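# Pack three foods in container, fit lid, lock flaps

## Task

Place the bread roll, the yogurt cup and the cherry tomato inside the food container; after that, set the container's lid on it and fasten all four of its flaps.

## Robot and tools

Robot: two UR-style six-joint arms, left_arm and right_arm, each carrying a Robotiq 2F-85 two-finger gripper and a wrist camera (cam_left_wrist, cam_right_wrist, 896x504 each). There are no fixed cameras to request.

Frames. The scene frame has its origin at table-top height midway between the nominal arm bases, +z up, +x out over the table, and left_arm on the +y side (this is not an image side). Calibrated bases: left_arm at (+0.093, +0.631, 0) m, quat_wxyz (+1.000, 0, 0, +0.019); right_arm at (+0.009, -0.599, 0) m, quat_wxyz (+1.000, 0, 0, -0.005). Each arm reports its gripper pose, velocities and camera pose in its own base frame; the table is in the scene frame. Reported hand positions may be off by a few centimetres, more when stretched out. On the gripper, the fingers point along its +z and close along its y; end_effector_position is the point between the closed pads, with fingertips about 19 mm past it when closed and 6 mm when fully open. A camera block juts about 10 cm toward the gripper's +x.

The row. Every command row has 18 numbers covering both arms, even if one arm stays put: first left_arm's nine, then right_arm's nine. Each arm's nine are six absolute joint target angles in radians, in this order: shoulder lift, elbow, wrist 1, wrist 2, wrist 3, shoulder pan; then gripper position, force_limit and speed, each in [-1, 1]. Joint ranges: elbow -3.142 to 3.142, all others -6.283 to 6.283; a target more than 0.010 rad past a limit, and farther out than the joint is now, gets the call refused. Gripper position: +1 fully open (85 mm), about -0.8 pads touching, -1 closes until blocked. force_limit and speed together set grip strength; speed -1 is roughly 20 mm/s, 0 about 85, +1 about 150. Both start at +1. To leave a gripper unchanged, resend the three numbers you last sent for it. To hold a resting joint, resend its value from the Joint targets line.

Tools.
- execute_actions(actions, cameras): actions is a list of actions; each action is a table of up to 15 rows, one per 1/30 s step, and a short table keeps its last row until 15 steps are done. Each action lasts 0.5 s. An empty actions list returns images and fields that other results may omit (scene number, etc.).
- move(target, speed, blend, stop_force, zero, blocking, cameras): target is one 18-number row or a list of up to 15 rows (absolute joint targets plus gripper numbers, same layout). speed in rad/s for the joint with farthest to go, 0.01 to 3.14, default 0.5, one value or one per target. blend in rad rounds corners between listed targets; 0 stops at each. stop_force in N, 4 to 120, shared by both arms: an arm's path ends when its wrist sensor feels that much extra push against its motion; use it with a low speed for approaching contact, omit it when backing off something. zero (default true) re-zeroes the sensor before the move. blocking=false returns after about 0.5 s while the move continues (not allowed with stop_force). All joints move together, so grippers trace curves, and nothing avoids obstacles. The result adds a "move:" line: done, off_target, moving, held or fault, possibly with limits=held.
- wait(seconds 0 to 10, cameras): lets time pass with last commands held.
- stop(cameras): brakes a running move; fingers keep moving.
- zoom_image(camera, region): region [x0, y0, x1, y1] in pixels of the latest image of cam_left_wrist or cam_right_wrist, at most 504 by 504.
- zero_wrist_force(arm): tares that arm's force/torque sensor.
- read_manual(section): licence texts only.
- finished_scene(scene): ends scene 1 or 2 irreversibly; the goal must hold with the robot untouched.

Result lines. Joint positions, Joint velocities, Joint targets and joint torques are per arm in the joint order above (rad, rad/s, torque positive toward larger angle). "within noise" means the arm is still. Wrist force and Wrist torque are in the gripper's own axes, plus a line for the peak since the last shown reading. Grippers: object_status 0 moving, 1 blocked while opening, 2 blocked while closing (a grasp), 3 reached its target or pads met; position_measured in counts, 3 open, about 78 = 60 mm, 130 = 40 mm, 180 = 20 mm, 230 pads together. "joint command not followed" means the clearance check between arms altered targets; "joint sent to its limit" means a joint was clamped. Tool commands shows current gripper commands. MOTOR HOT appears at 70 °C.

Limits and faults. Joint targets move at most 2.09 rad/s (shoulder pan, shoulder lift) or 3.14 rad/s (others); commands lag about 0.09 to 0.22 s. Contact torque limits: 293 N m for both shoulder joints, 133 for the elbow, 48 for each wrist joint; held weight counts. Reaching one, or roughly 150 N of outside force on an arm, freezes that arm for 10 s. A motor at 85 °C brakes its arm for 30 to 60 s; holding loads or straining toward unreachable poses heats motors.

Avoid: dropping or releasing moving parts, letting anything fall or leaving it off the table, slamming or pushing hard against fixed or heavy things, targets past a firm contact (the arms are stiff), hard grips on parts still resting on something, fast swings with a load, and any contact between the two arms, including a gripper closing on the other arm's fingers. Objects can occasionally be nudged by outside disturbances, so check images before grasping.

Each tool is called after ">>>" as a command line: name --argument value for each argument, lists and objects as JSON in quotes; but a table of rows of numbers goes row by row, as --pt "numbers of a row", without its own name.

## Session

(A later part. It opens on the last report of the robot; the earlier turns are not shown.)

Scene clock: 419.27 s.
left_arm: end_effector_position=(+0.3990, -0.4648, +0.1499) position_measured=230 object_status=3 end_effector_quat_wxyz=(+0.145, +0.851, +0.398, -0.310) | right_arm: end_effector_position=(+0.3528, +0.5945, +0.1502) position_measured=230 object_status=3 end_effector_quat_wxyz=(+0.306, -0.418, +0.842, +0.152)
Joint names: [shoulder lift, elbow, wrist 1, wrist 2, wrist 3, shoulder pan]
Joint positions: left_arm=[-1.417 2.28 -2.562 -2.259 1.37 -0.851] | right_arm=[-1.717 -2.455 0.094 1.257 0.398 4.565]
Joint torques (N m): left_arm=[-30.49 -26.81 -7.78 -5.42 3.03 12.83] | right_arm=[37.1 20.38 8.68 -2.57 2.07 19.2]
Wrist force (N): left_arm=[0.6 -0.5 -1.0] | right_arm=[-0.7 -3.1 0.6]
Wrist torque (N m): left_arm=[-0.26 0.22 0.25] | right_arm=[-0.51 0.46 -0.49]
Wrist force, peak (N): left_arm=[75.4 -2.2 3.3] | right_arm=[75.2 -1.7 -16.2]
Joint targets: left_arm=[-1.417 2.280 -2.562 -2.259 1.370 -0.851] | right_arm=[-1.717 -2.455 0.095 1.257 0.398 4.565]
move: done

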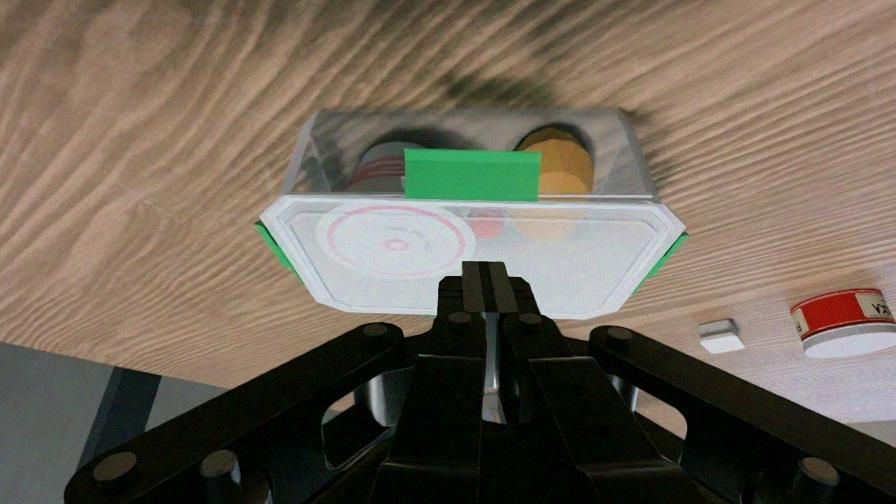

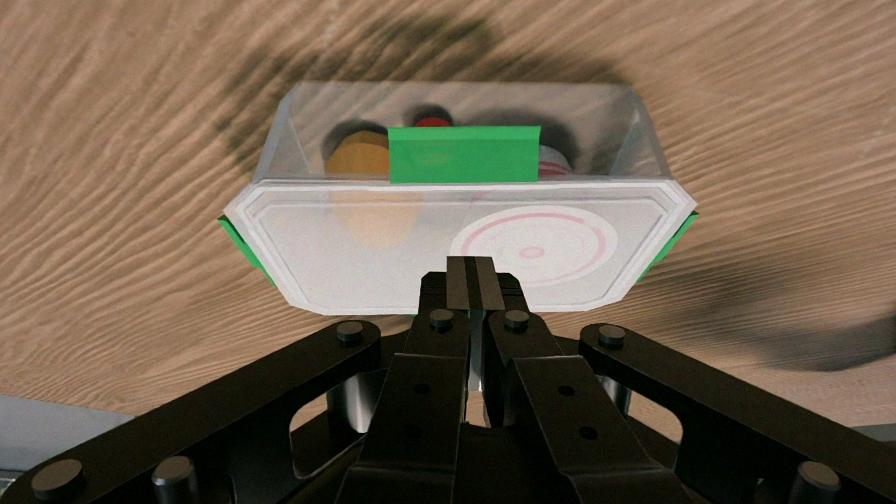

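>>> move --pt "-2.076 1.959 -1.454 -1.571 2.374 -0.768 -1 -1 -1 -1.7145 -2.0495 -0.9484 1.5708 0.3659 4.4299 -1 -1 -1" --pt "-2.076 1.959 -1.454 -1.571 2.374 -0.768 -1 -1 -1 -1.9036 -1.8447 -0.9641 1.5708 0.3134 4.3774 -1 -1 -1" --speed 0.8 --blend 0.1

>>> move --target '[-2.076,1.959,-1.454,-1.571,2.374,-0.768,-1,-1,-1,-1.9551,-1.8787,-0.8786,1.5708,0.3134,4.3774,-1,-1,-1]' --speed 0.05 --stop_force 8

>>> move --target '[-2.076,1.959,-1.454,-1.571,2.374,-0.768,-1,-1,-1,-1.9775,-1.8903,-0.8446,1.5708,0.3134,4.3774,-1,-1,-1]' --speed 0.015 --stop_force 8 --zero false

>>> move --target '[-2.076,1.959,-1.454,-1.571,2.374,-0.768,-1,-1,-1,-1.9775,-1.8903,-0.8446,1.5708,0.3134,4.3774,-1,-1,-1]' --speed 0.015 --stop_force 40 --zero false --cameras '["all"]'

Scene clock: 422.10 s.
left_arm: end_effector_position=(+0.4022, -0.1464, +0.4997) position_measured=230 object_status=3 end_effector_quat_wxyz=(+0.000, +1.000, +0.000, +0.000) | right_arm: end_effector_position=(+0.4240, +0.6883, +0.1500) position_measured=230 object_status=3 end_effector_quat_wxyz=(+0.000, -0.445, +0.896, +0.000)
Joint names: [shoulder lift, elbow, wrist 1, wrist 2, wrist 3, shoulder pan]
Joint positions: left_arm=[-2.076 1.959 -1.454 -1.571 2.374 -0.768] | right_arm=[-1.903 -1.845 -0.964 1.571 0.313 4.377]
Joint torques (N m): left_arm=[-16.74 -56 -0.45 3.13 3.11 13.27] | right_arm=[61.68 52.43 1.61 2.38 -2.18 -14.91]
Wrist force (N): left_arm=[0.3 -0.4 -0.1] | right_arm=[-0.7 -2.3 0.4]
Wrist torque (N m): left_arm=[-0.15 0.29 0.14] | right_arm=[-0.18 0.20 -0.23]
Wrist force, peak (N): left_arm=[-1.1 -2.0 -1.5] | right_arm=[-4.5 -2.4 1.2]
Joint targets: left_arm=[-2.076 1.959 -1.454 -1.571 2.374 -0.768] | right_arm=[-1.904 -1.845 -0.964 1.571 0.313 4.377]
move: done

Scene clock: 424.70 s.
left_arm: end_effector_position=(+0.4022, -0.1464, +0.4997) position_measured=230 object_status=3 end_effector_quat_wxyz=(+0.000, +1.000, +0.000, +0.000) | right_arm: end_effector_position=(+0.4240, +0.6884, +0.1000) position_measured=230 object_status=3 end_effector_quat_wxyz=(+0.000, -0.445, +0.896, +0.000)
Joint names: [shoulder lift, elbow, wrist 1, wrist 2, wrist 3, shoulder pan]
Joint positions: left_arm=[-2.076 1.959 -1.454 -1.571 2.374 -0.768] | right_arm=[-1.955 -1.879 -0.879 1.571 0.313 4.377]
Joint torques (N m): left_arm=[-15.61 -55.42 0.08 2.97 2.77 15.55] | right_arm=[65.47 30.38 7.78 1.79 -2.42 -14.48]
Wrist force (N): left_arm=[0.2 0.0 -0.2] | right_arm=[-0.7 -2.1 1.0]
Wrist torque (N m): left_arm=[-0.09 0.30 0.14] | right_arm=[-0.15 0.19 -0.23]
Wrist force, peak (N): left_arm=[0.5 -0.4 -0.2] | right_arm=[-1.2 -2.6 0.9]
Joint targets: left_arm=[-2.076 1.959 -1.454 -1.571 2.374 -0.768] | right_arm=[-1.955 -1.879 -0.879 1.571 0.313 4.377]
move: done

Scene clock: 426.83 s.
left_arm: end_effector_position=(+0.4022, -0.1464, +0.4997) position_measured=230 object_status=3 end_effector_quat_wxyz=(+0.000, +1.000, +0.000, +0.000) | right_arm: end_effector_position=(+0.4241, +0.6885, +0.0925) position_measured=230 object_status=3 end_effector_quat_wxyz=(+0.000, -0.445, +0.896, +0.000)
Joint names: [shoulder lift, elbow, wrist 1, wrist 2, wrist 3, shoulder pan]
Joint positions: left_arm=[-2.076 1.959 -1.454 -1.571 2.374 -0.768] | right_arm=[-1.963 -1.883 -0.866 1.571 0.313 4.377]
Joint torques (N m): left_arm=[-14.08 -56.19 -0.22 3.35 2.52 15.24] | right_arm=[82.86 43.63 -0.16 1.38 -2.44 -10.96]
Wrist force (N): left_arm=[0.2 -0.9 0.0] | right_arm=[-3.1 -1.1 -5.4]
Wrist torque (N m): left_arm=[-0.23 0.31 0.14] | right_arm=[-0.12 0.20 -0.24]
Wrist force, peak (N): left_arm=[0.2 -0.9 0.0] | right_arm=[3.3 -3.2 -16.7]
Joint targets: left_arm=[-2.076 1.959 -1.454 -1.571 2.374 -0.768] | right_arm=[-1.963 -1.883 -0.866 1.571 0.313 4.377]
move: contact (right_arm); right_arm: the wrist 1 is farthest, 0.021 rad from its target

Scene clock: 428.17 s.
left_arm: end_effector_position=(+0.4022, -0.1464, +0.4997) position_measured=230 object_status=3 end_effector_quat_wxyz=(+0.000, +1.000, +0.000, +0.000) | right_arm: end_effector_position=(+0.4241, +0.6887, +0.0918) position_measured=230 object_status=3 end_effector_quat_wxyz=(+0.000, -0.445, +0.896, +0.000)
Joint names: [shoulder lift, elbow, wrist 1, wrist 2, wrist 3, shoulder pan]
Joint positions: left_arm=[-2.076 1.959 -1.454 -1.571 2.374 -0.768] | right_arm=[-1.964 -1.883 -0.864 1.571 0.313 4.377]
Joint torques (N m): left_arm=[-16.14 -54.88 -0.31 3.36 2.69 13] | right_arm=[56.46 26.85 -2.57 1.34 -2.35 -10.24]
Wrist force (N): left_arm=[0.3 -0.2 -0.1] | right_arm=[1.5 -3.2 -39.9]
Wrist torque (N m): left_arm=[-0.11 0.28 0.14] | right_arm=[0.00 0.28 -0.22]
Wrist force, peak (N): left_arm=[0.4 -0.4 0.2] | right_arm=[13.3 -6.0 -53.1]
Joint targets: left_arm=[-2.076 1.959 -1.454 -1.571 2.374 -0.768] | right_arm=[-1.964 -1.883 -0.864 1.571 0.313 4.377]
move: contact (right_arm); right_arm: the wrist 1 is farthest, 0.020 rad from its target

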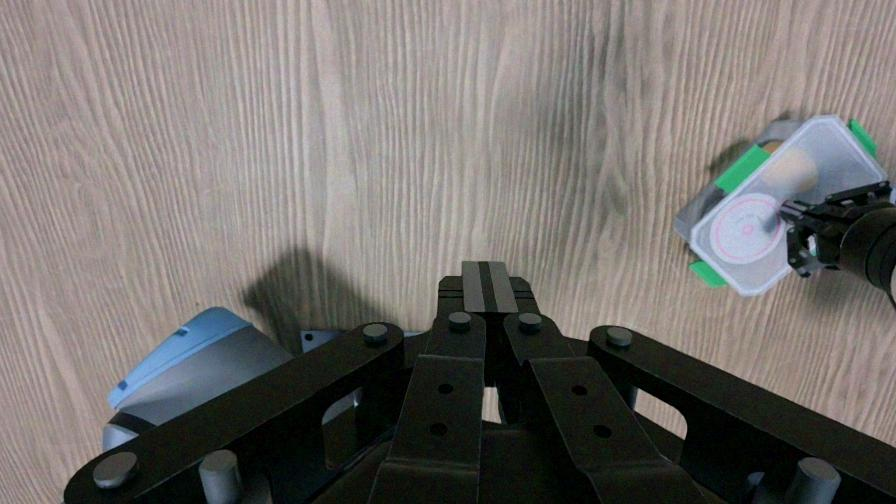

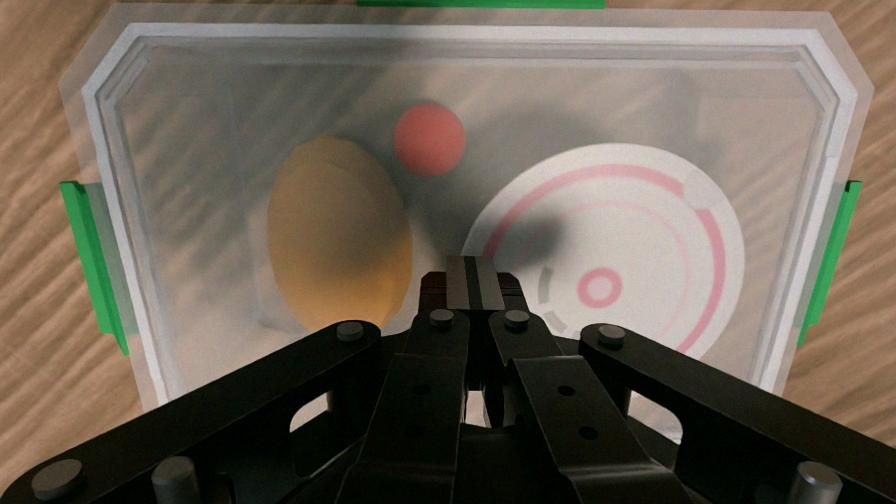

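>>> zoom_image --camera "cam_right_wrist" --region '[30, 150, 190, 390]'

>>> zoom_image --camera "cam_left_wrist" --region '[640, 80, 896, 320]'

Scaled by 2.100 from the camera's 896x504 image, which has a finer 1280x720 frame.

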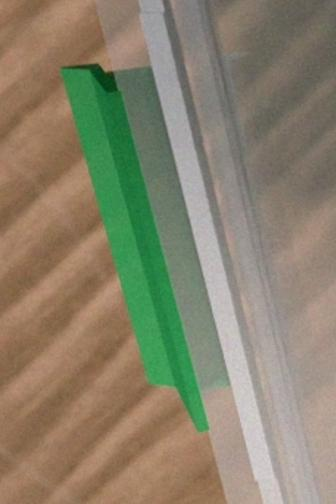

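Scaled by 1.969 from the camera's 896x504 image, which has a finer 1280x720 frame.

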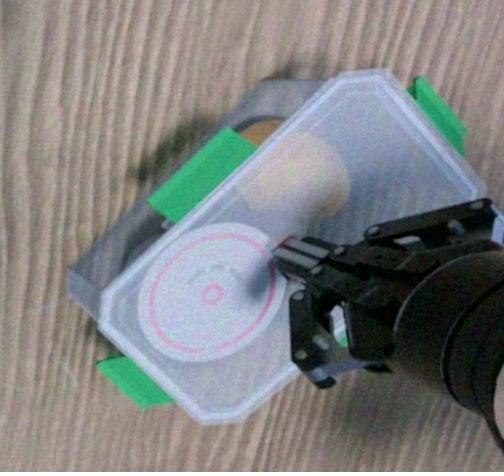

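>>> move --pt "-2.076 1.959 -1.454 -1.571 2.374 -0.768 -1 -1 -1 -1.9036 -1.8447 -0.9641 1.5708 0.3134 4.3774 -1 -1 -1" --pt "-2.076 1.959 -1.454 -1.571 2.374 -0.768 -1 -1 -1 -1.9174 -1.6829 -1.1121 1.5708 0.2953 4.3593 -1 -1 -1" --speed 0.4 --blend 0.05 --cameras '["all"]'

>>> zoom_image --camera "cam_right_wrist" --region '[200, 50, 700, 350]'

Scene clock: 429.90 s.
left_arm: end_effector_position=(+0.4022, -0.1464, +0.4997) position_measured=230 object_status=3 end_effector_quat_wxyz=(+0.000, +1.000, +0.000, +0.000) | right_arm: end_effector_position=(+0.4540, +0.7283, +0.2199) position_measured=230 object_status=3 end_effector_quat_wxyz=(+0.000, -0.445, +0.896, +0.000)
Joint names: [shoulder lift, elbow, wrist 1, wrist 2, wrist 3, shoulder pan]
Joint positions: left_arm=[-2.076 1.959 -1.454 -1.571 2.374 -0.768] | right_arm=[-1.917 -1.683 -1.112 1.571 0.295 4.359]
Joint torques (N m): left_arm=[-13.92 -55.1 -0.04 3.69 2.9 14.6] | right_arm=[67.77 56.54 1.59 1.4 -2.39 -14.51]
Wrist force (N): left_arm=[0.4 -0.1 -0.2] | right_arm=[-0.7 -2.6 -0.1]
Wrist torque (N m): left_arm=[-0.09 0.28 0.14] | right_arm=[-0.21 0.18 -0.20]
Wrist force, peak (N): left_arm=[0.0 -0.7 0.3] | right_arm=[1.1 -3.4 -39.7]
Joint targets: left_arm=[-2.076 1.959 -1.454 -1.571 2.374 -0.768] | right_arm=[-1.917 -1.683 -1.112 1.571 0.295 4.359]
move: done; blend cut to 0.0499 rad at target 1

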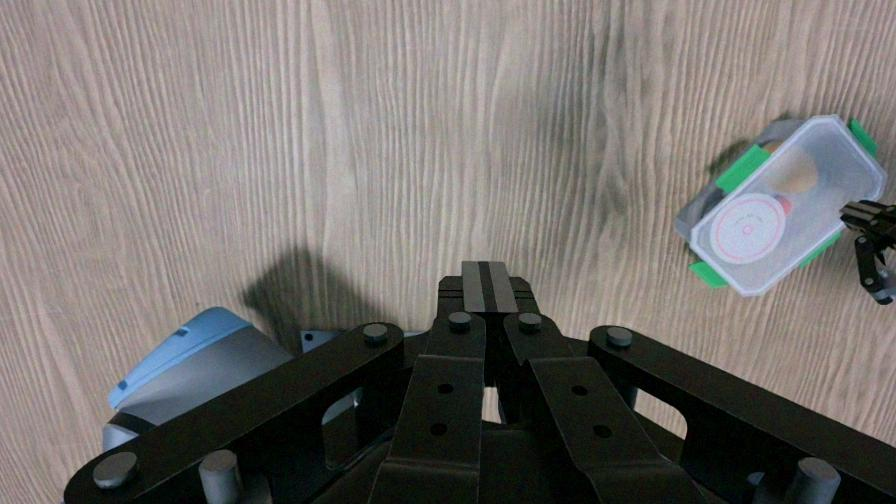

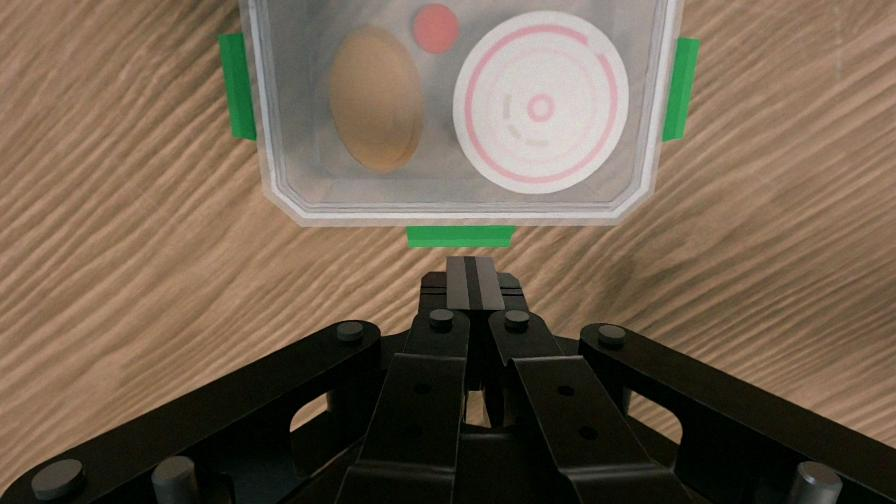

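Scaled by 1.008 from the camera's 896x504 image, which has a finer 1280x720 frame.

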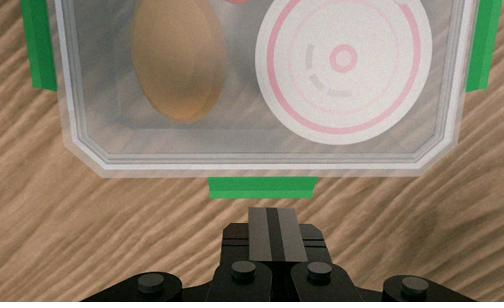

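>>> move --pt "-1.4171 2.2798 -2.5623 -2.2589 1.3696 -0.8513 -1 -1 -1 -1.7171 -2.4554 0.0946 1.2565 0.3976 4.5654 -1 -1 -1" --pt "-1.2416 2.3235 -2.7706 -2.2605 1.3868 -0.8379 -1 -1 -1 -1.9428 -2.5089 0.3705 1.2492 0.4080 4.5778 -1 -1 -1" --speed '[0.7,0.3]' --cameras '["all"]'

Scene clock: 434.73 s.
left_arm: end_effector_position=(+0.4041, -0.4587, +0.0526) position_measured=230 object_status=3 end_effector_quat_wxyz=(+0.145, +0.851, +0.398, -0.310) | right_arm: end_effector_position=(+0.3455, +0.5847, +0.0526) position_measured=230 object_status=3 end_effector_quat_wxyz=(+0.306, -0.418, +0.841, +0.152)
Joint names: [shoulder lift, elbow, wrist 1, wrist 2, wrist 3, shoulder pan]
Joint positions: left_arm=[-1.242 2.323 -2.77 -2.261 1.387 -0.838] | right_arm=[-1.943 -2.509 0.37 1.249 0.408 4.578]
Joint torques (N m): left_arm=[-38.46 -19.4 -7.66 -5.39 2.78 13.53] | right_arm=[39.08 7.98 8.65 -2.46 1.83 19.26]
Wrist force (N): left_arm=[0.8 -0.6 -1.0] | right_arm=[-0.9 -2.4 0.9]
Wrist torque (N m): left_arm=[-0.29 0.18 0.26] | right_arm=[-0.29 0.44 -0.42]
Wrist force, peak (N): left_arm=[-0.9 -2.5 -1.8] | right_arm=[-1.1 -3.9 -0.8]
Joint targets: left_arm=[-1.242 2.323 -2.771 -2.261 1.387 -0.838] | right_arm=[-1.943 -2.509 0.371 1.249 0.408 4.578]
move: done

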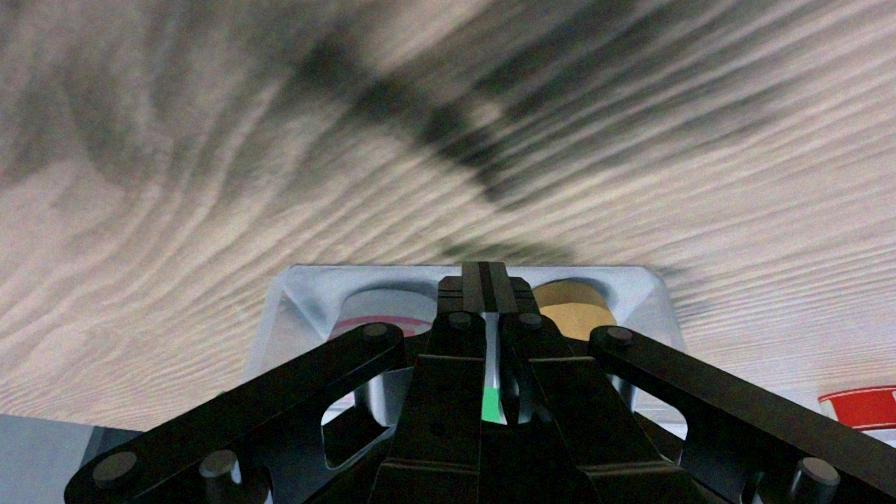

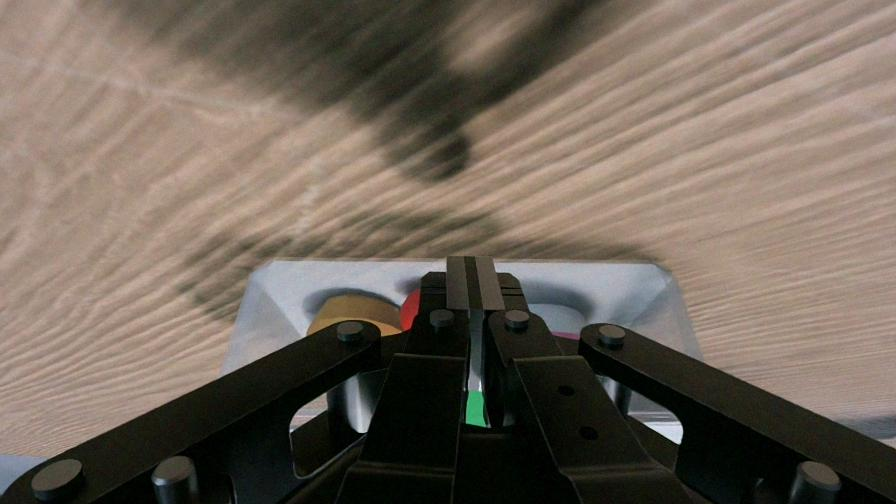

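>>> move --pt "-1.4171 2.2798 -2.5623 -2.2589 1.3696 -0.8513 -1 -1 -1 -1.7171 -2.4554 0.0946 1.2565 0.3976 4.5654 -1 -1 -1" --pt "-1.3452 2.3076 -2.6893 -2.2537 1.3264 -0.8852 -1 -1 -1 -1.8289 -2.4431 0.1978 1.2655 0.3850 4.5504 -1 -1 -1" --speed 0.4

>>> move --target '[-1.2355,2.3298,-2.8212,-2.2537,1.3264,-0.8852,-1,-1,-1,-1.9663,-2.4550,0.3472,1.2655,0.3850,4.5504,-1,-1,-1]' --speed 0.05 --stop_force 25

Scene clock: 437.37 s.
left_arm: end_effector_position=(+0.3864, -0.4803, +0.1100) position_measured=230 object_status=3 end_effector_quat_wxyz=(+0.145, +0.851, +0.398, -0.310) | right_arm: end_effector_position=(+0.3621, +0.6072, +0.1100) position_measured=230 object_status=3 end_effector_quat_wxyz=(+0.306, -0.418, +0.842, +0.152)
Joint names: [shoulder lift, elbow, wrist 1, wrist 2, wrist 3, shoulder pan]
Joint positions: left_arm=[-1.345 2.308 -2.689 -2.254 1.326 -0.885] | right_arm=[-1.829 -2.443 0.198 1.265 0.385 4.55]
Joint torques (N m): left_arm=[-32.61 -22.69 -7.89 1.53 -3.15 -14.25] | right_arm=[36.73 34.97 8.88 1.66 -1.9 -14.47]
Wrist force (N): left_arm=[0.8 -0.7 -0.9] | right_arm=[-0.1 -2.8 1.3]
Wrist torque (N m): left_arm=[-0.30 0.18 0.39] | right_arm=[-0.40 0.38 -0.35]
Wrist force, peak (N): left_arm=[0.3 -0.8 -2.8] | right_arm=[0.0 -3.4 2.5]
Joint targets: left_arm=[-1.345 2.308 -2.689 -2.254 1.326 -0.885] | right_arm=[-1.829 -2.443 0.198 1.266 0.385 4.550]
move: done

Scene clock: 441.30 s.
left_arm: end_effector_position=(+0.3864, -0.4803, +0.0525) position_measured=230 object_status=3 end_effector_quat_wxyz=(+0.145, +0.851, +0.398, -0.310) | right_arm: end_effector_position=(+0.3623, +0.6079, +0.0635) position_measured=230 object_status=3 end_effector_quat_wxyz=(+0.306, -0.418, +0.842, +0.152)
Joint names: [shoulder lift, elbow, wrist 1, wrist 2, wrist 3, shoulder pan]
Joint positions: left_arm=[-1.236 2.33 -2.821 -2.254 1.326 -0.885] | right_arm=[-1.94 -2.453 0.319 1.266 0.385 4.55]
Joint torques (N m): left_arm=[-37.49 -18.66 -7.64 -5.53 -2.53 -0.16] | right_arm=[69.18 29.4 8.04 -1.7 -2.19 -9.07]
Wrist force (N): left_arm=[1.4 -0.3 -1.0] | right_arm=[-1.3 -2.8 0.5]
Wrist torque (N m): left_arm=[-0.28 0.20 0.37] | right_arm=[-0.36 0.50 -0.31]
Wrist force, peak (N): left_arm=[14.6 -0.8 -24.3] | right_arm=[-9.8 -3.2 -33.4]
Joint targets: left_arm=[-1.236 2.330 -2.821 -2.254 1.326 -0.885] | right_arm=[-1.940 -2.453 0.319 1.266 0.385 4.550]
move: contact (right_arm); right_arm: the wrist 1 is farthest, 0.028 rad from its target

>>> move --target '[-1.2355,2.3298,-2.8212,-2.2537,1.3264,-0.8852,-1,-1,-1,-1.9663,-2.4550,0.3472,1.2655,0.3850,4.5504,-1,-1,-1]' --speed 0.03 --stop_force 42 --zero false --cameras '["all"]'

Scene clock: 443.20 s.
left_arm: end_effector_position=(+0.3864, -0.4803, +0.0525) position_measured=230 object_status=3 end_effector_quat_wxyz=(+0.145, +0.851, +0.398, -0.310) | right_arm: end_effector_position=(+0.3622, +0.6072, +0.0525) position_measured=230 object_status=3 end_effector_quat_wxyz=(+0.306, -0.418, +0.842, +0.152)
Joint names: [shoulder lift, elbow, wrist 1, wrist 2, wrist 3, shoulder pan]
Joint positions: left_arm=[-1.235 2.33 -2.821 -2.254 1.326 -0.885] | right_arm=[-1.966 -2.455 0.347 1.265 0.385 4.55]
Joint torques (N m): left_arm=[-37.18 -17.32 -7.44 -5.48 -2.57 13.05] | right_arm=[45.01 9.35 8.4 -1.65 -2.15 -1.66]
Wrist force (N): left_arm=[0.9 -0.6 -1.3] | right_arm=[-1.1 -2.9 0.6]
Wrist torque (N m): left_arm=[-0.33 0.22 0.37] | right_arm=[-0.37 0.50 -0.30]
Wrist force, peak (N): left_arm=[1.4 -0.7 -1.5] | right_arm=[-1.3 -3.1 1.3]
Joint targets: left_arm=[-1.236 2.330 -2.821 -2.254 1.326 -0.885] | right_arm=[-1.966 -2.455 0.347 1.266 0.385 4.550]
move: done

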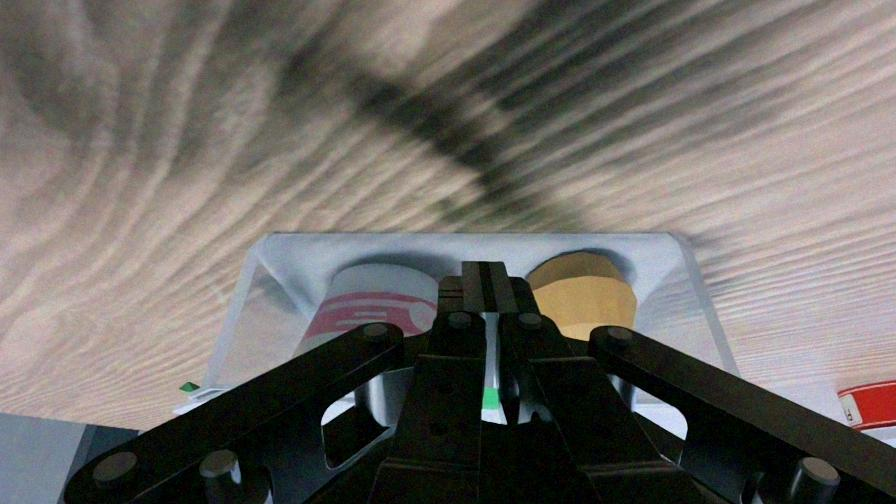

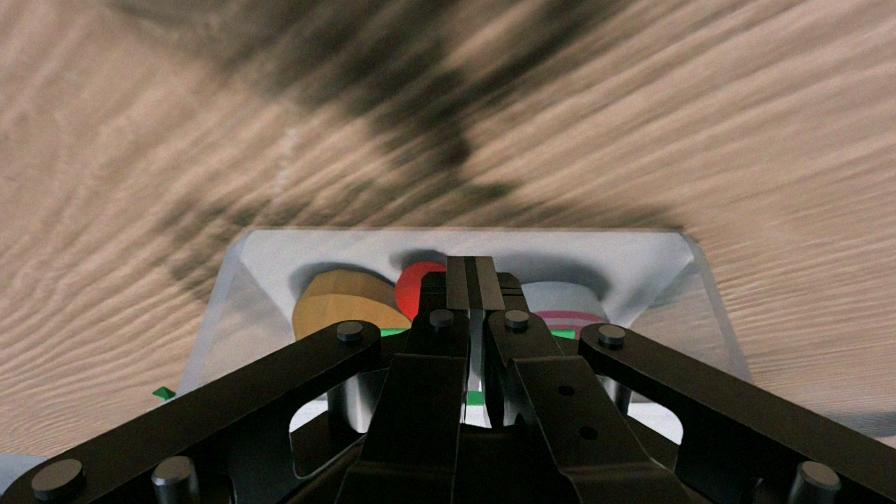

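>>> move --pt "-1.2416 2.3235 -2.7706 -2.2605 1.3868 -0.8379 -1 -1 -1 -1.9663 -2.4550 0.3472 1.2655 0.3850 4.5504 -1 -1 -1" --pt "-1.4171 2.2798 -2.5623 -2.2589 1.3696 -0.8513 -1 -1 -1 -1.9663 -2.4550 0.3472 1.2655 0.3850 4.5504 -1 -1 -1" --speed 0.3 --cameras '["cam_left_wrist"]'

Scene clock: 445.83 s.
left_arm: end_effector_position=(+0.3990, -0.4648, +0.1498) position_measured=230 object_status=3 end_effector_quat_wxyz=(+0.145, +0.851, +0.398, -0.310) | right_arm: end_effector_position=(+0.3622, +0.6072, +0.0525) position_measured=230 object_status=3 end_effector_quat_wxyz=(+0.306, -0.418, +0.842, +0.152)
Joint names: [shoulder lift, elbow, wrist 1, wrist 2, wrist 3, shoulder pan]
Joint positions: left_arm=[-1.417 2.28 -2.562 -2.259 1.37 -0.851] | right_arm=[-1.966 -2.455 0.347 1.266 0.385 4.55]
Joint torques (N m): left_arm=[-48.1 -40.61 -0.66 1.89 -3.05 -14.76] | right_arm=[44.53 8.62 9.35 -1.99 -2.31 7.9]
Wrist force (N): left_arm=[0.6 -0.8 -1.0] | right_arm=[-1.4 -2.8 0.7]
Wrist torque (N m): left_arm=[-0.30 0.22 0.38] | right_arm=[-0.38 0.57 -0.30]
Wrist force, peak (N): left_arm=[-0.4 -0.7 -2.3] | right_arm=[-1.3 -3.2 1.0]
Joint targets: left_arm=[-1.417 2.280 -2.562 -2.259 1.370 -0.851] | right_arm=[-1.966 -2.455 0.347 1.266 0.385 4.550]
move: done
Images, in order (width x height): cam_left_wrist 896x504.

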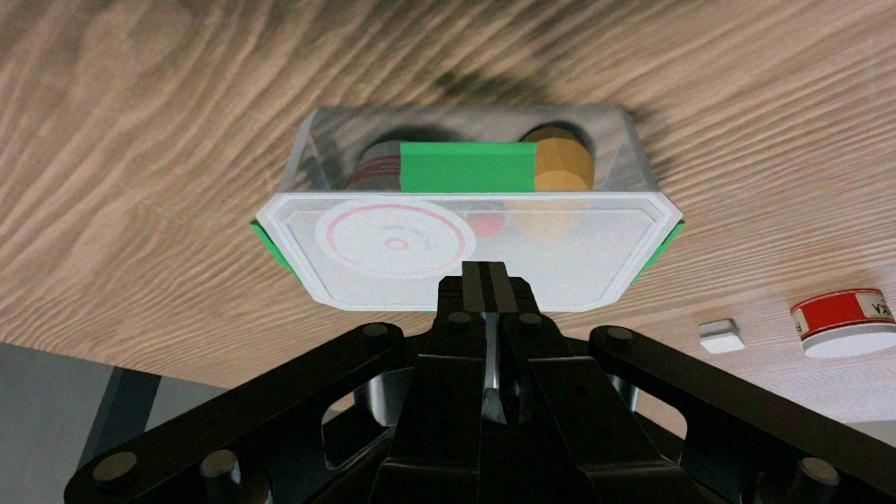

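>>> move --pt "-1.4171 2.2798 -2.5623 -2.2589 1.3696 -0.8513 -1 -1 -1 -1.9428 -2.5089 0.3705 1.2492 0.4080 4.5778 -1 -1 -1" --pt "-1.4171 2.2798 -2.5623 -2.2589 1.3696 -0.8513 -1 -1 -1 -1.7171 -2.4554 0.0946 1.2565 0.3976 4.5654 -1 -1 -1" --speed 0.4 --cameras '["all"]'

>>> zoom_image --camera "cam_right_wrist" --region '[250, 80, 650, 300]'

>>> zoom_image --camera "cam_left_wrist" --region '[250, 80, 650, 300]'

Scene clock: 448.03 s.
left_arm: end_effector_position=(+0.3990, -0.4648, +0.1499) position_measured=230 object_status=3 end_effector_quat_wxyz=(+0.145, +0.851, +0.398, -0.310) | right_arm: end_effector_position=(+0.3528, +0.5944, +0.1501) position_measured=230 object_status=3 end_effector_quat_wxyz=(+0.306, -0.418, +0.842, +0.152)
Joint names: [shoulder lift, elbow, wrist 1, wrist 2, wrist 3, shoulder pan]
Joint positions: left_arm=[-1.417 2.28 -2.562 -2.259 1.37 -0.851] | right_arm=[-1.717 -2.455 0.095 1.256 0.398 4.565]
Joint torques (N m): left_arm=[-52.09 -39.88 -0.27 1.44 -2.76 -16.52] | right_arm=[55.59 39.71 3.11 1.17 -1.96 -14.72]
Wrist force (N): left_arm=[0.5 -0.6 -0.6] | right_arm=[-0.6 -2.8 0.7]
Wrist torque (N m): left_arm=[-0.27 0.23 0.39] | right_arm=[-0.47 0.44 -0.36]
Wrist force, peak (N): left_arm=[0.9 -0.5 -1.5] | right_arm=[-1.9 -2.9 1.2]
Joint targets: left_arm=[-1.417 2.280 -2.562 -2.259 1.370 -0.851] | right_arm=[-1.717 -2.455 0.095 1.257 0.398 4.565]
move: done

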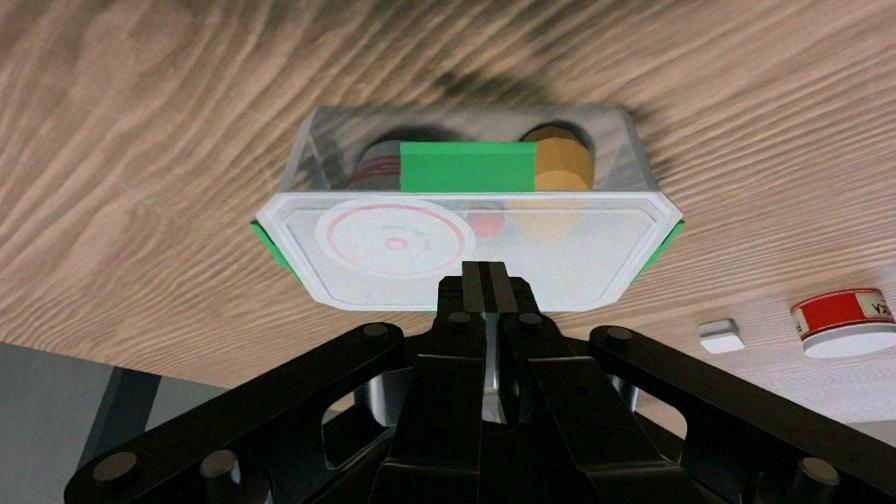

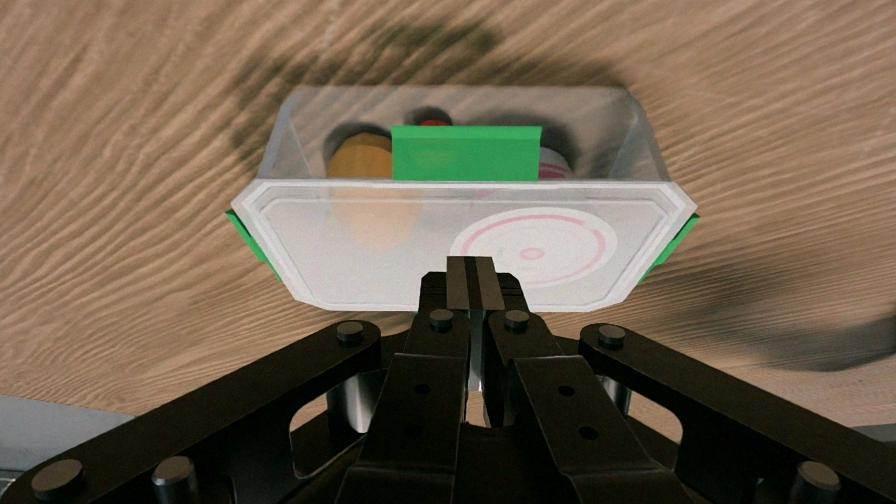

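Scaled by 1.260 from the camera's 896x504 image, which has a finer 1280x720 frame.

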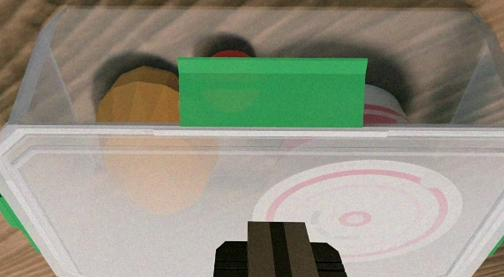

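Scaled by 1.260 from the camera's 896x504 image, which has a finer 1280x720 frame.

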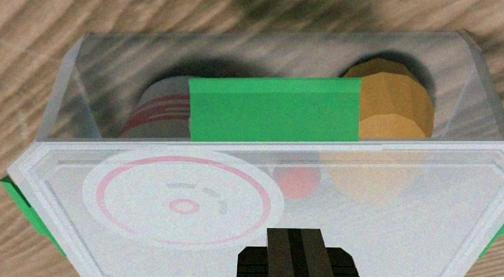

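>>> move --pt "-1.5577 2.1936 -2.2067 -1.5708 1.113 -1.1542 -1 -1 -1 -1.7145 -2.0495 -0.9484 1.5708 0.3659 4.4299 -1 -1 -1" --pt "-1.4103 2.2772 -2.4377 -1.5708 1.113 -1.1542 -1 -1 -1 -1.8439 -2.1253 -0.7432 1.5708 0.3659 4.4299 -1 -1 -1" --speed 0.4

>>> move --target '[-1.4006,2.2648,-2.4350,-1.5708,1.0620,-1.2052,-1,-1,-1,-1.8887,-2.0600,-0.7637,1.5708,0.3486,4.4126,-1,-1,-1]' --speed 0.03 --stop_force 15

>>> move --target '[-1.4006,2.2648,-2.4350,-1.5708,1.0620,-1.2052,-1,-1,-1,-1.8887,-2.0600,-0.7637,1.5708,0.3486,4.4126,-1,-1,-1]' --speed 0.015 --stop_force 50 --zero false

>>> move --pt "-1.4103 2.2772 -2.4377 -1.5708 1.113 -1.1542 -1 -1 -1 -1.8439 -2.1253 -0.7432 1.5708 0.3659 4.4299 -1 -1 -1" --pt "-1.5577 2.1936 -2.2067 -1.5708 1.113 -1.1542 -1 -1 -1 -1.7145 -2.0495 -0.9484 1.5708 0.3659 4.4299 -1 -1 -1" --pt "-1.4171 2.2798 -2.5623 -2.2589 1.3696 -0.8513 -1 -1 -1 -1.7171 -2.4554 0.0946 1.2565 0.3976 4.5654 -1 -1 -1" --speed 0.4 --cameras '["all"]'

>>> zoom_image --camera "cam_right_wrist" --region '[250, 80, 650, 300]'

>>> zoom_image --camera "cam_left_wrist" --region '[250, 80, 650, 300]'

Scene clock: 452.70 s.
left_arm: end_effector_position=(+0.3971, -0.4670, +0.0660) position_measured=230 object_status=3 end_effector_quat_wxyz=(+0.000, +0.906, +0.423, +0.000) | right_arm: end_effector_position=(+0.3545, +0.5967, +0.0660) position_measured=230 object_status=3 end_effector_quat_wxyz=(+0.000, -0.445, +0.896, +0.000)
Joint names: [shoulder lift, elbow, wrist 1, wrist 2, wrist 3, shoulder pan]
Joint positions: left_arm=[-1.41 2.277 -2.438 -1.571 1.113 -1.154] | right_arm=[-1.844 -2.125 -0.743 1.571 0.366 4.43]
Joint torques (N m): left_arm=[-32.39 -26.71 -7.95 3.05 -2.74 -11.79] | right_arm=[54.32 27.81 7.02 1.86 -2.62 -8.86]
Wrist force (N): left_arm=[0.3 -0.3 -0.2] | right_arm=[-0.5 -2.1 0.8]
Wrist torque (N m): left_arm=[-0.12 0.27 0.31] | right_arm=[-0.16 0.21 -0.22]
Wrist force, peak (N): left_arm=[-0.1 -0.2 -2.3] | right_arm=[-0.6 -3.4 1.0]
Joint targets: left_arm=[-1.410 2.277 -2.438 -1.571 1.113 -1.154] | right_arm=[-1.844 -2.125 -0.743 1.571 0.366 4.430]
move: done

Scene clock: 455.77 s.
left_arm: end_effector_position=(+0.3782, -0.4898, +0.0659) position_measured=230 object_status=3 end_effector_quat_wxyz=(+0.000, +0.906, +0.423, +0.000) | right_arm: end_effector_position=(+0.3724, +0.6203, +0.0660) position_measured=230 object_status=3 end_effector_quat_wxyz=(+0.000, -0.445, +0.896, +0.000)
Joint names: [shoulder lift, elbow, wrist 1, wrist 2, wrist 3, shoulder pan]
Joint positions: left_arm=[-1.402 2.266 -2.435 -1.571 1.069 -1.199] | right_arm=[-1.883 -2.068 -0.761 1.571 0.351 4.415]
Joint torques (N m): left_arm=[-53.24 -29.74 -9.32 -6.63 2.86 6.02] | right_arm=[77.11 34.89 9.9 -4.29 2.07 15.13]
Wrist force (N): left_arm=[15.5 -0.5 -4.0] | right_arm=[14.5 -0.4 -5.0]
Wrist torque (N m): left_arm=[-0.15 0.49 0.17] | right_arm=[-0.15 0.52 -0.27]
Wrist force, peak (N): left_arm=[32.0 0.1 -9.8] | right_arm=[28.1 -0.8 -12.5]
Joint targets: left_arm=[-1.402 2.266 -2.435 -1.571 1.069 -1.199] | right_arm=[-1.883 -2.068 -0.761 1.571 0.351 4.415]
move: contact (left_arm, right_arm)

Scene clock: 457.10 s.
left_arm: end_effector_position=(+0.3775, -0.4904, +0.0659) position_measured=230 object_status=3 end_effector_quat_wxyz=(+0.000, +0.906, +0.423, +0.000) | right_arm: end_effector_position=(+0.3730, +0.6212, +0.0659) position_measured=230 object_status=3 end_effector_quat_wxyz=(+0.000, -0.445, +0.895, +0.000)
Joint names: [shoulder lift, elbow, wrist 1, wrist 2, wrist 3, shoulder pan]
Joint positions: left_arm=[-1.402 2.266 -2.435 -1.571 1.067 -1.2] | right_arm=[-1.885 -2.066 -0.762 1.571 0.35 4.414]
Joint torques (N m): left_arm=[-48.08 -36.45 -6.56 -16.27 3.12 -17.21] | right_arm=[67.15 51.84 19.24 -6.94 1.91 16.53]
Wrist force (N): left_arm=[50.0 1.8 -11.9] | right_arm=[50.4 -1.0 -21.7]
Wrist torque (N m): left_arm=[-0.15 0.75 0.17] | right_arm=[-0.14 1.18 -0.27]
Wrist force, peak (N): left_arm=[59.7 1.7 -14.6] | right_arm=[59.2 -0.2 -27.6]
Joint targets: left_arm=[-1.402 2.266 -2.435 -1.571 1.067 -1.200] | right_arm=[-1.885 -2.066 -0.762 1.571 0.350 4.414]
move: contact (left_arm, right_arm)

Scene clock: 462.07 s.
left_arm: end_effector_position=(+0.3990, -0.4648, +0.1499) position_measured=230 object_status=3 end_effector_quat_wxyz=(+0.145, +0.851, +0.398, -0.310) | right_arm: end_effector_position=(+0.3528, +0.5945, +0.1502) position_measured=230 object_status=3 end_effector_quat_wxyz=(+0.306, -0.418, +0.842, +0.152)
Joint names: [shoulder lift, elbow, wrist 1, wrist 2, wrist 3, shoulder pan]
Joint positions: left_arm=[-1.417 2.28 -2.562 -2.259 1.37 -0.851] | right_arm=[-1.717 -2.455 0.094 1.257 0.398 4.565]
Joint torques (N m): left_arm=[-32.14 -26.75 -7.42 -6.15 2.71 14.42] | right_arm=[32.6 18.73 8.37 -2.78 2.1 17.82]
Wrist force (N): left_arm=[0.7 -0.2 -0.9] | right_arm=[-0.9 -1.8 2.8]
Wrist torque (N m): left_arm=[-0.21 0.18 0.25] | right_arm=[-0.30 0.49 -0.49]
Wrist force, peak (N): left_arm=[49.8 1.6 -11.8] | right_arm=[50.2 -0.7 -21.9]
Joint targets: left_arm=[-1.417 2.280 -2.562 -2.259 1.370 -0.851] | right_arm=[-1.717 -2.455 0.095 1.257 0.398 4.565]
move: done

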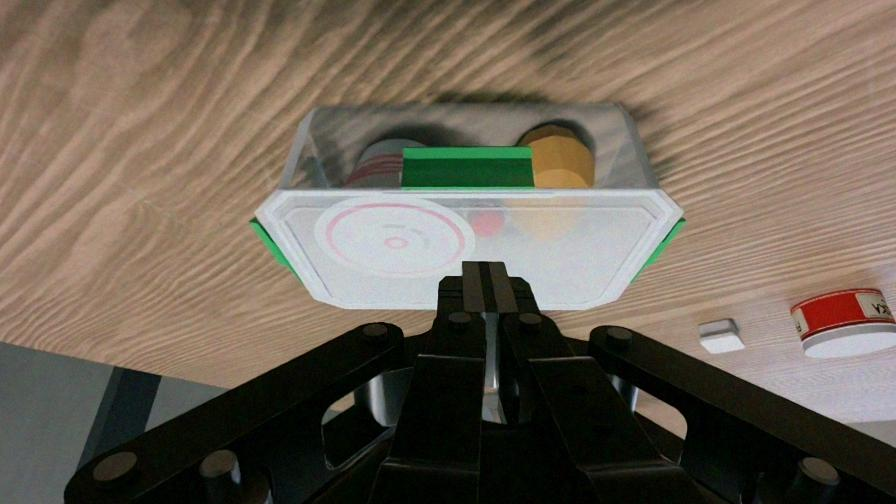

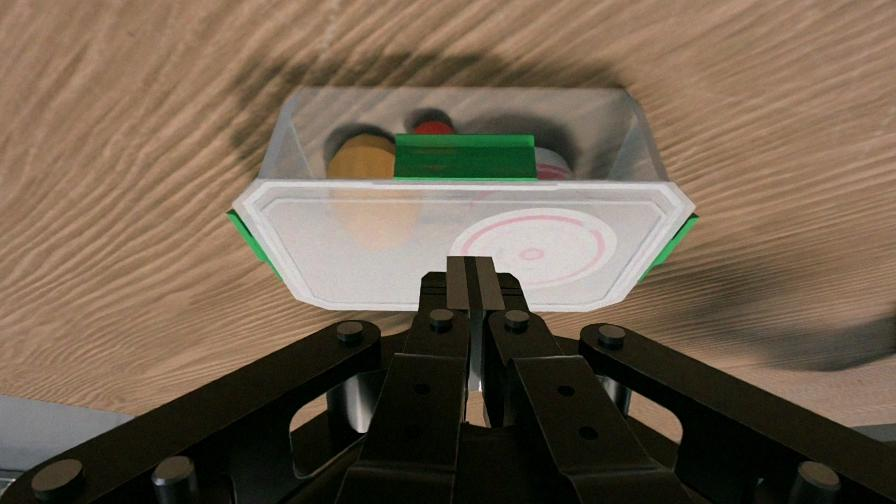

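Scaled by 1.260 from the camera's 896x504 image, which has a finer 1280x720 frame.

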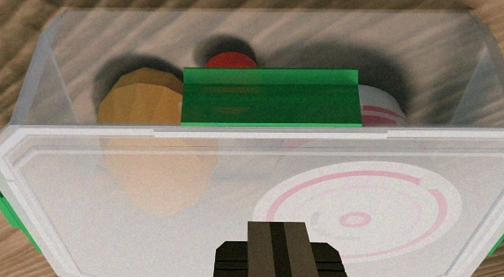

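Scaled by 1.260 from the camera's 896x504 image, which has a finer 1280x720 frame.

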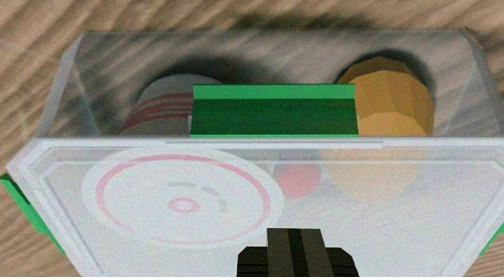

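>>> move --pt "-1.5577 2.1936 -2.2067 -1.5708 1.113 -1.1542 -1 -1 -1 -1.7145 -2.0495 -0.9484 1.5708 0.3659 4.4299 -1 -1 -1" --pt "-2.0 2.0 -1.57 -1.5708 0.2 -1.3 -1 -1 -1 -1.4446 -2.0632 -1.2046 1.5708 -0.6 4.2792 -1 -1 -1" --pt "-1.7265 2.3465 -2.1908 -1.5708 -0.7819 -1.4783 -1 -1 -1 -1.8836 -1.8308 -0.998 1.5708 -1.4231 4.2117 -1 -1 -1" --speed 0.8 --blend '[0.1,0.1,0]' --cameras '["all"]'

Scene clock: 467.27 s.
left_arm: end_effector_position=(+0.2187, -0.4718, +0.1700) position_measured=230 object_status=3 end_effector_quat_wxyz=(+0.000, +0.341, +0.940, +0.000) | right_arm: end_effector_position=(+0.5314, +0.6083, +0.1700) position_measured=230 object_status=3 end_effector_quat_wxyz=(+0.000, +0.948, -0.319, +0.000)
Joint names: [shoulder lift, elbow, wrist 1, wrist 2, wrist 3, shoulder pan]
Joint positions: left_arm=[-1.727 2.346 -2.191 -1.571 -0.782 -1.478] | right_arm=[-1.884 -1.831 -0.998 1.571 -1.423 4.212]
Joint torques (N m): left_arm=[-12.63 -31.69 -7.32 1.29 -3.35 -15.48] | right_arm=[63.52 55.06 7.98 1.88 -2.24 -12.59]
Wrist force (N): left_arm=[0.1 -0.2 0.5] | right_arm=[-1.5 -2.0 2.4]
Wrist torque (N m): left_arm=[-0.13 0.31 0.29] | right_arm=[-0.21 0.33 -0.22]
Wrist force, peak (N): left_arm=[2.2 -0.6 -2.7] | right_arm=[-1.5 -3.4 4.0]
Joint targets: left_arm=[-1.726 2.346 -2.191 -1.571 -0.782 -1.478] | right_arm=[-1.884 -1.831 -0.998 1.571 -1.423 4.212]
move: done

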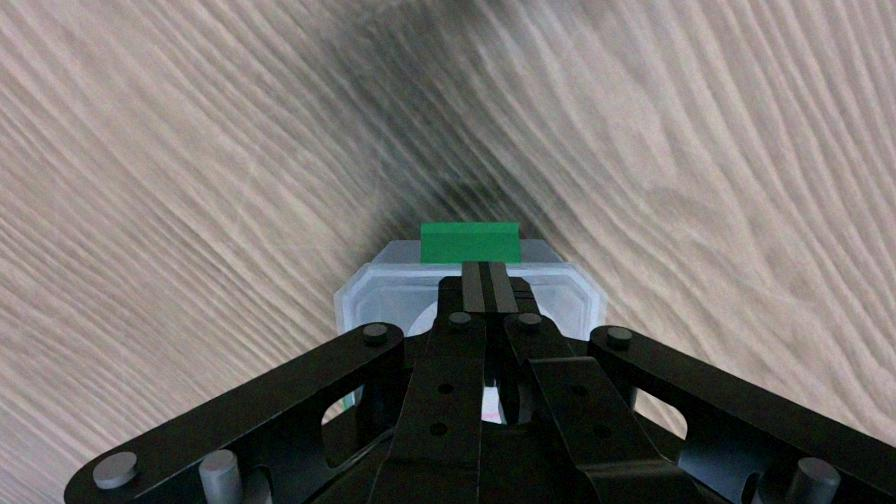

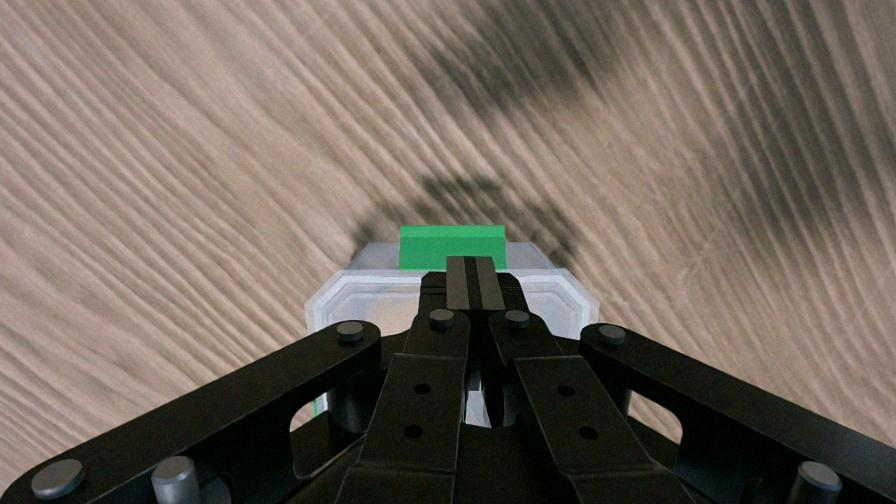

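>>> move --target '[-1.6007,2.4242,-2.3943,-1.5708,-0.7819,-1.4783,-1,-1,-1,-1.9651,-1.8864,-0.8610,1.5708,-1.4231,4.2117,-1,-1,-1]' --speed 0.15 --stop_force 15

>>> move --target '[-1.5553,2.4435,-2.4590,-1.5708,-0.7819,-1.4783,-1,-1,-1,-1.9927,-1.8994,-0.8204,1.5708,-1.4231,4.2117,-1,-1,-1]' --speed 0.04 --stop_force 35 --cameras '["all"]'

Scene clock: 469.83 s.
left_arm: end_effector_position=(+0.2187, -0.4718, +0.0900) position_measured=230 object_status=3 end_effector_quat_wxyz=(+0.000, +0.341, +0.940, +0.000) | right_arm: end_effector_position=(+0.5314, +0.6083, +0.0899) position_measured=230 object_status=3 end_effector_quat_wxyz=(+0.000, +0.948, -0.319, +0.000)
Joint names: [shoulder lift, elbow, wrist 1, wrist 2, wrist 3, shoulder pan]
Joint positions: left_arm=[-1.601 2.424 -2.394 -1.571 -0.782 -1.478] | right_arm=[-1.965 -1.886 -0.861 1.571 -1.423 4.212]
Joint torques (N m): left_arm=[-19.34 -28.38 -7.52 -0.59 -2.52 -15.16] | right_arm=[67.35 29.93 7.74 0.77 -2.33 -9.14]
Wrist force (N): left_arm=[0.6 0.2 -0.1] | right_arm=[-1.4 -1.8 2.8]
Wrist torque (N m): left_arm=[-0.04 0.24 0.27] | right_arm=[-0.16 0.30 -0.20]
Wrist force, peak (N): left_arm=[0.6 0.0 0.8] | right_arm=[-1.6 -2.2 3.4]
Joint targets: left_arm=[-1.601 2.424 -2.394 -1.571 -0.782 -1.478] | right_arm=[-1.965 -1.886 -0.861 1.571 -1.423 4.212]
move: done

Scene clock: 472.27 s.
left_arm: end_effector_position=(+0.2187, -0.4717, +0.0659) position_measured=230 object_status=3 end_effector_quat_wxyz=(+0.000, +0.341, +0.940, +0.000) | right_arm: end_effector_position=(+0.5314, +0.6083, +0.0659) position_measured=230 object_status=3 end_effector_quat_wxyz=(+0.000, +0.948, -0.319, +0.000)
Joint names: [shoulder lift, elbow, wrist 1, wrist 2, wrist 3, shoulder pan]
Joint positions: left_arm=[-1.555 2.443 -2.459 -1.571 -0.782 -1.478] | right_arm=[-1.993 -1.899 -0.82 1.571 -1.423 4.212]
Joint torques (N m): left_arm=[-20.1 -25.71 -7.44 -2.65 -3.04 -9.92] | right_arm=[67.04 30.02 7.9 0.59 -2.6 -5.57]
Wrist force (N): left_arm=[0.5 -0.2 -0.1] | right_arm=[-1.9 -2.2 2.8]
Wrist torque (N m): left_arm=[-0.11 0.26 0.27] | right_arm=[-0.23 0.39 -0.19]
Wrist force, peak (N): left_arm=[0.6 -0.5 0.4] | right_arm=[-2.0 -2.1 3.5]
Joint targets: left_arm=[-1.555 2.443 -2.459 -1.571 -0.782 -1.478] | right_arm=[-1.993 -1.899 -0.820 1.571 -1.423 4.212]
move: done

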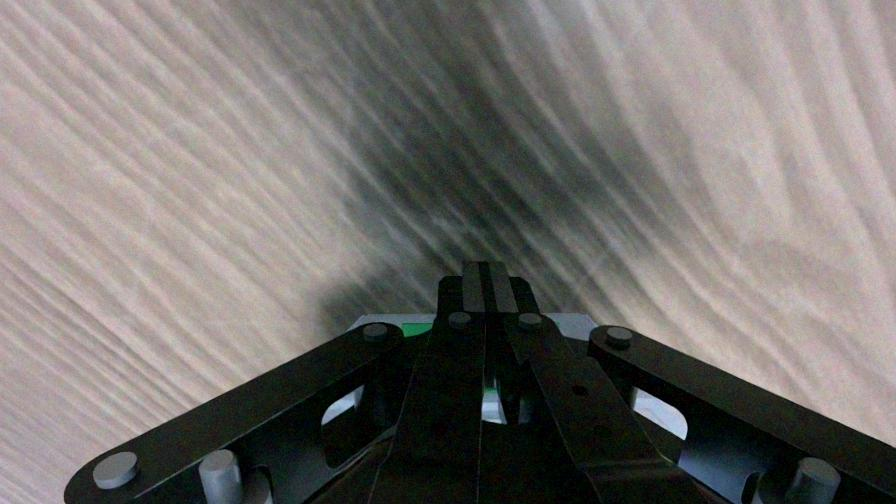

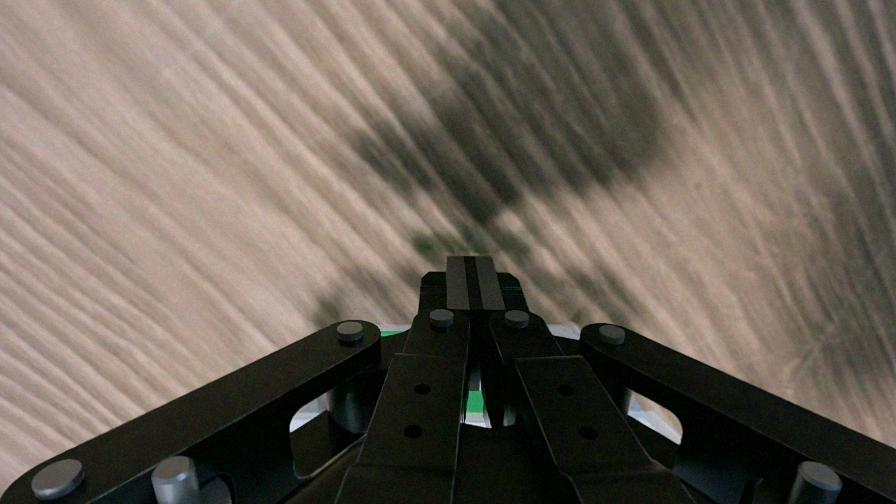

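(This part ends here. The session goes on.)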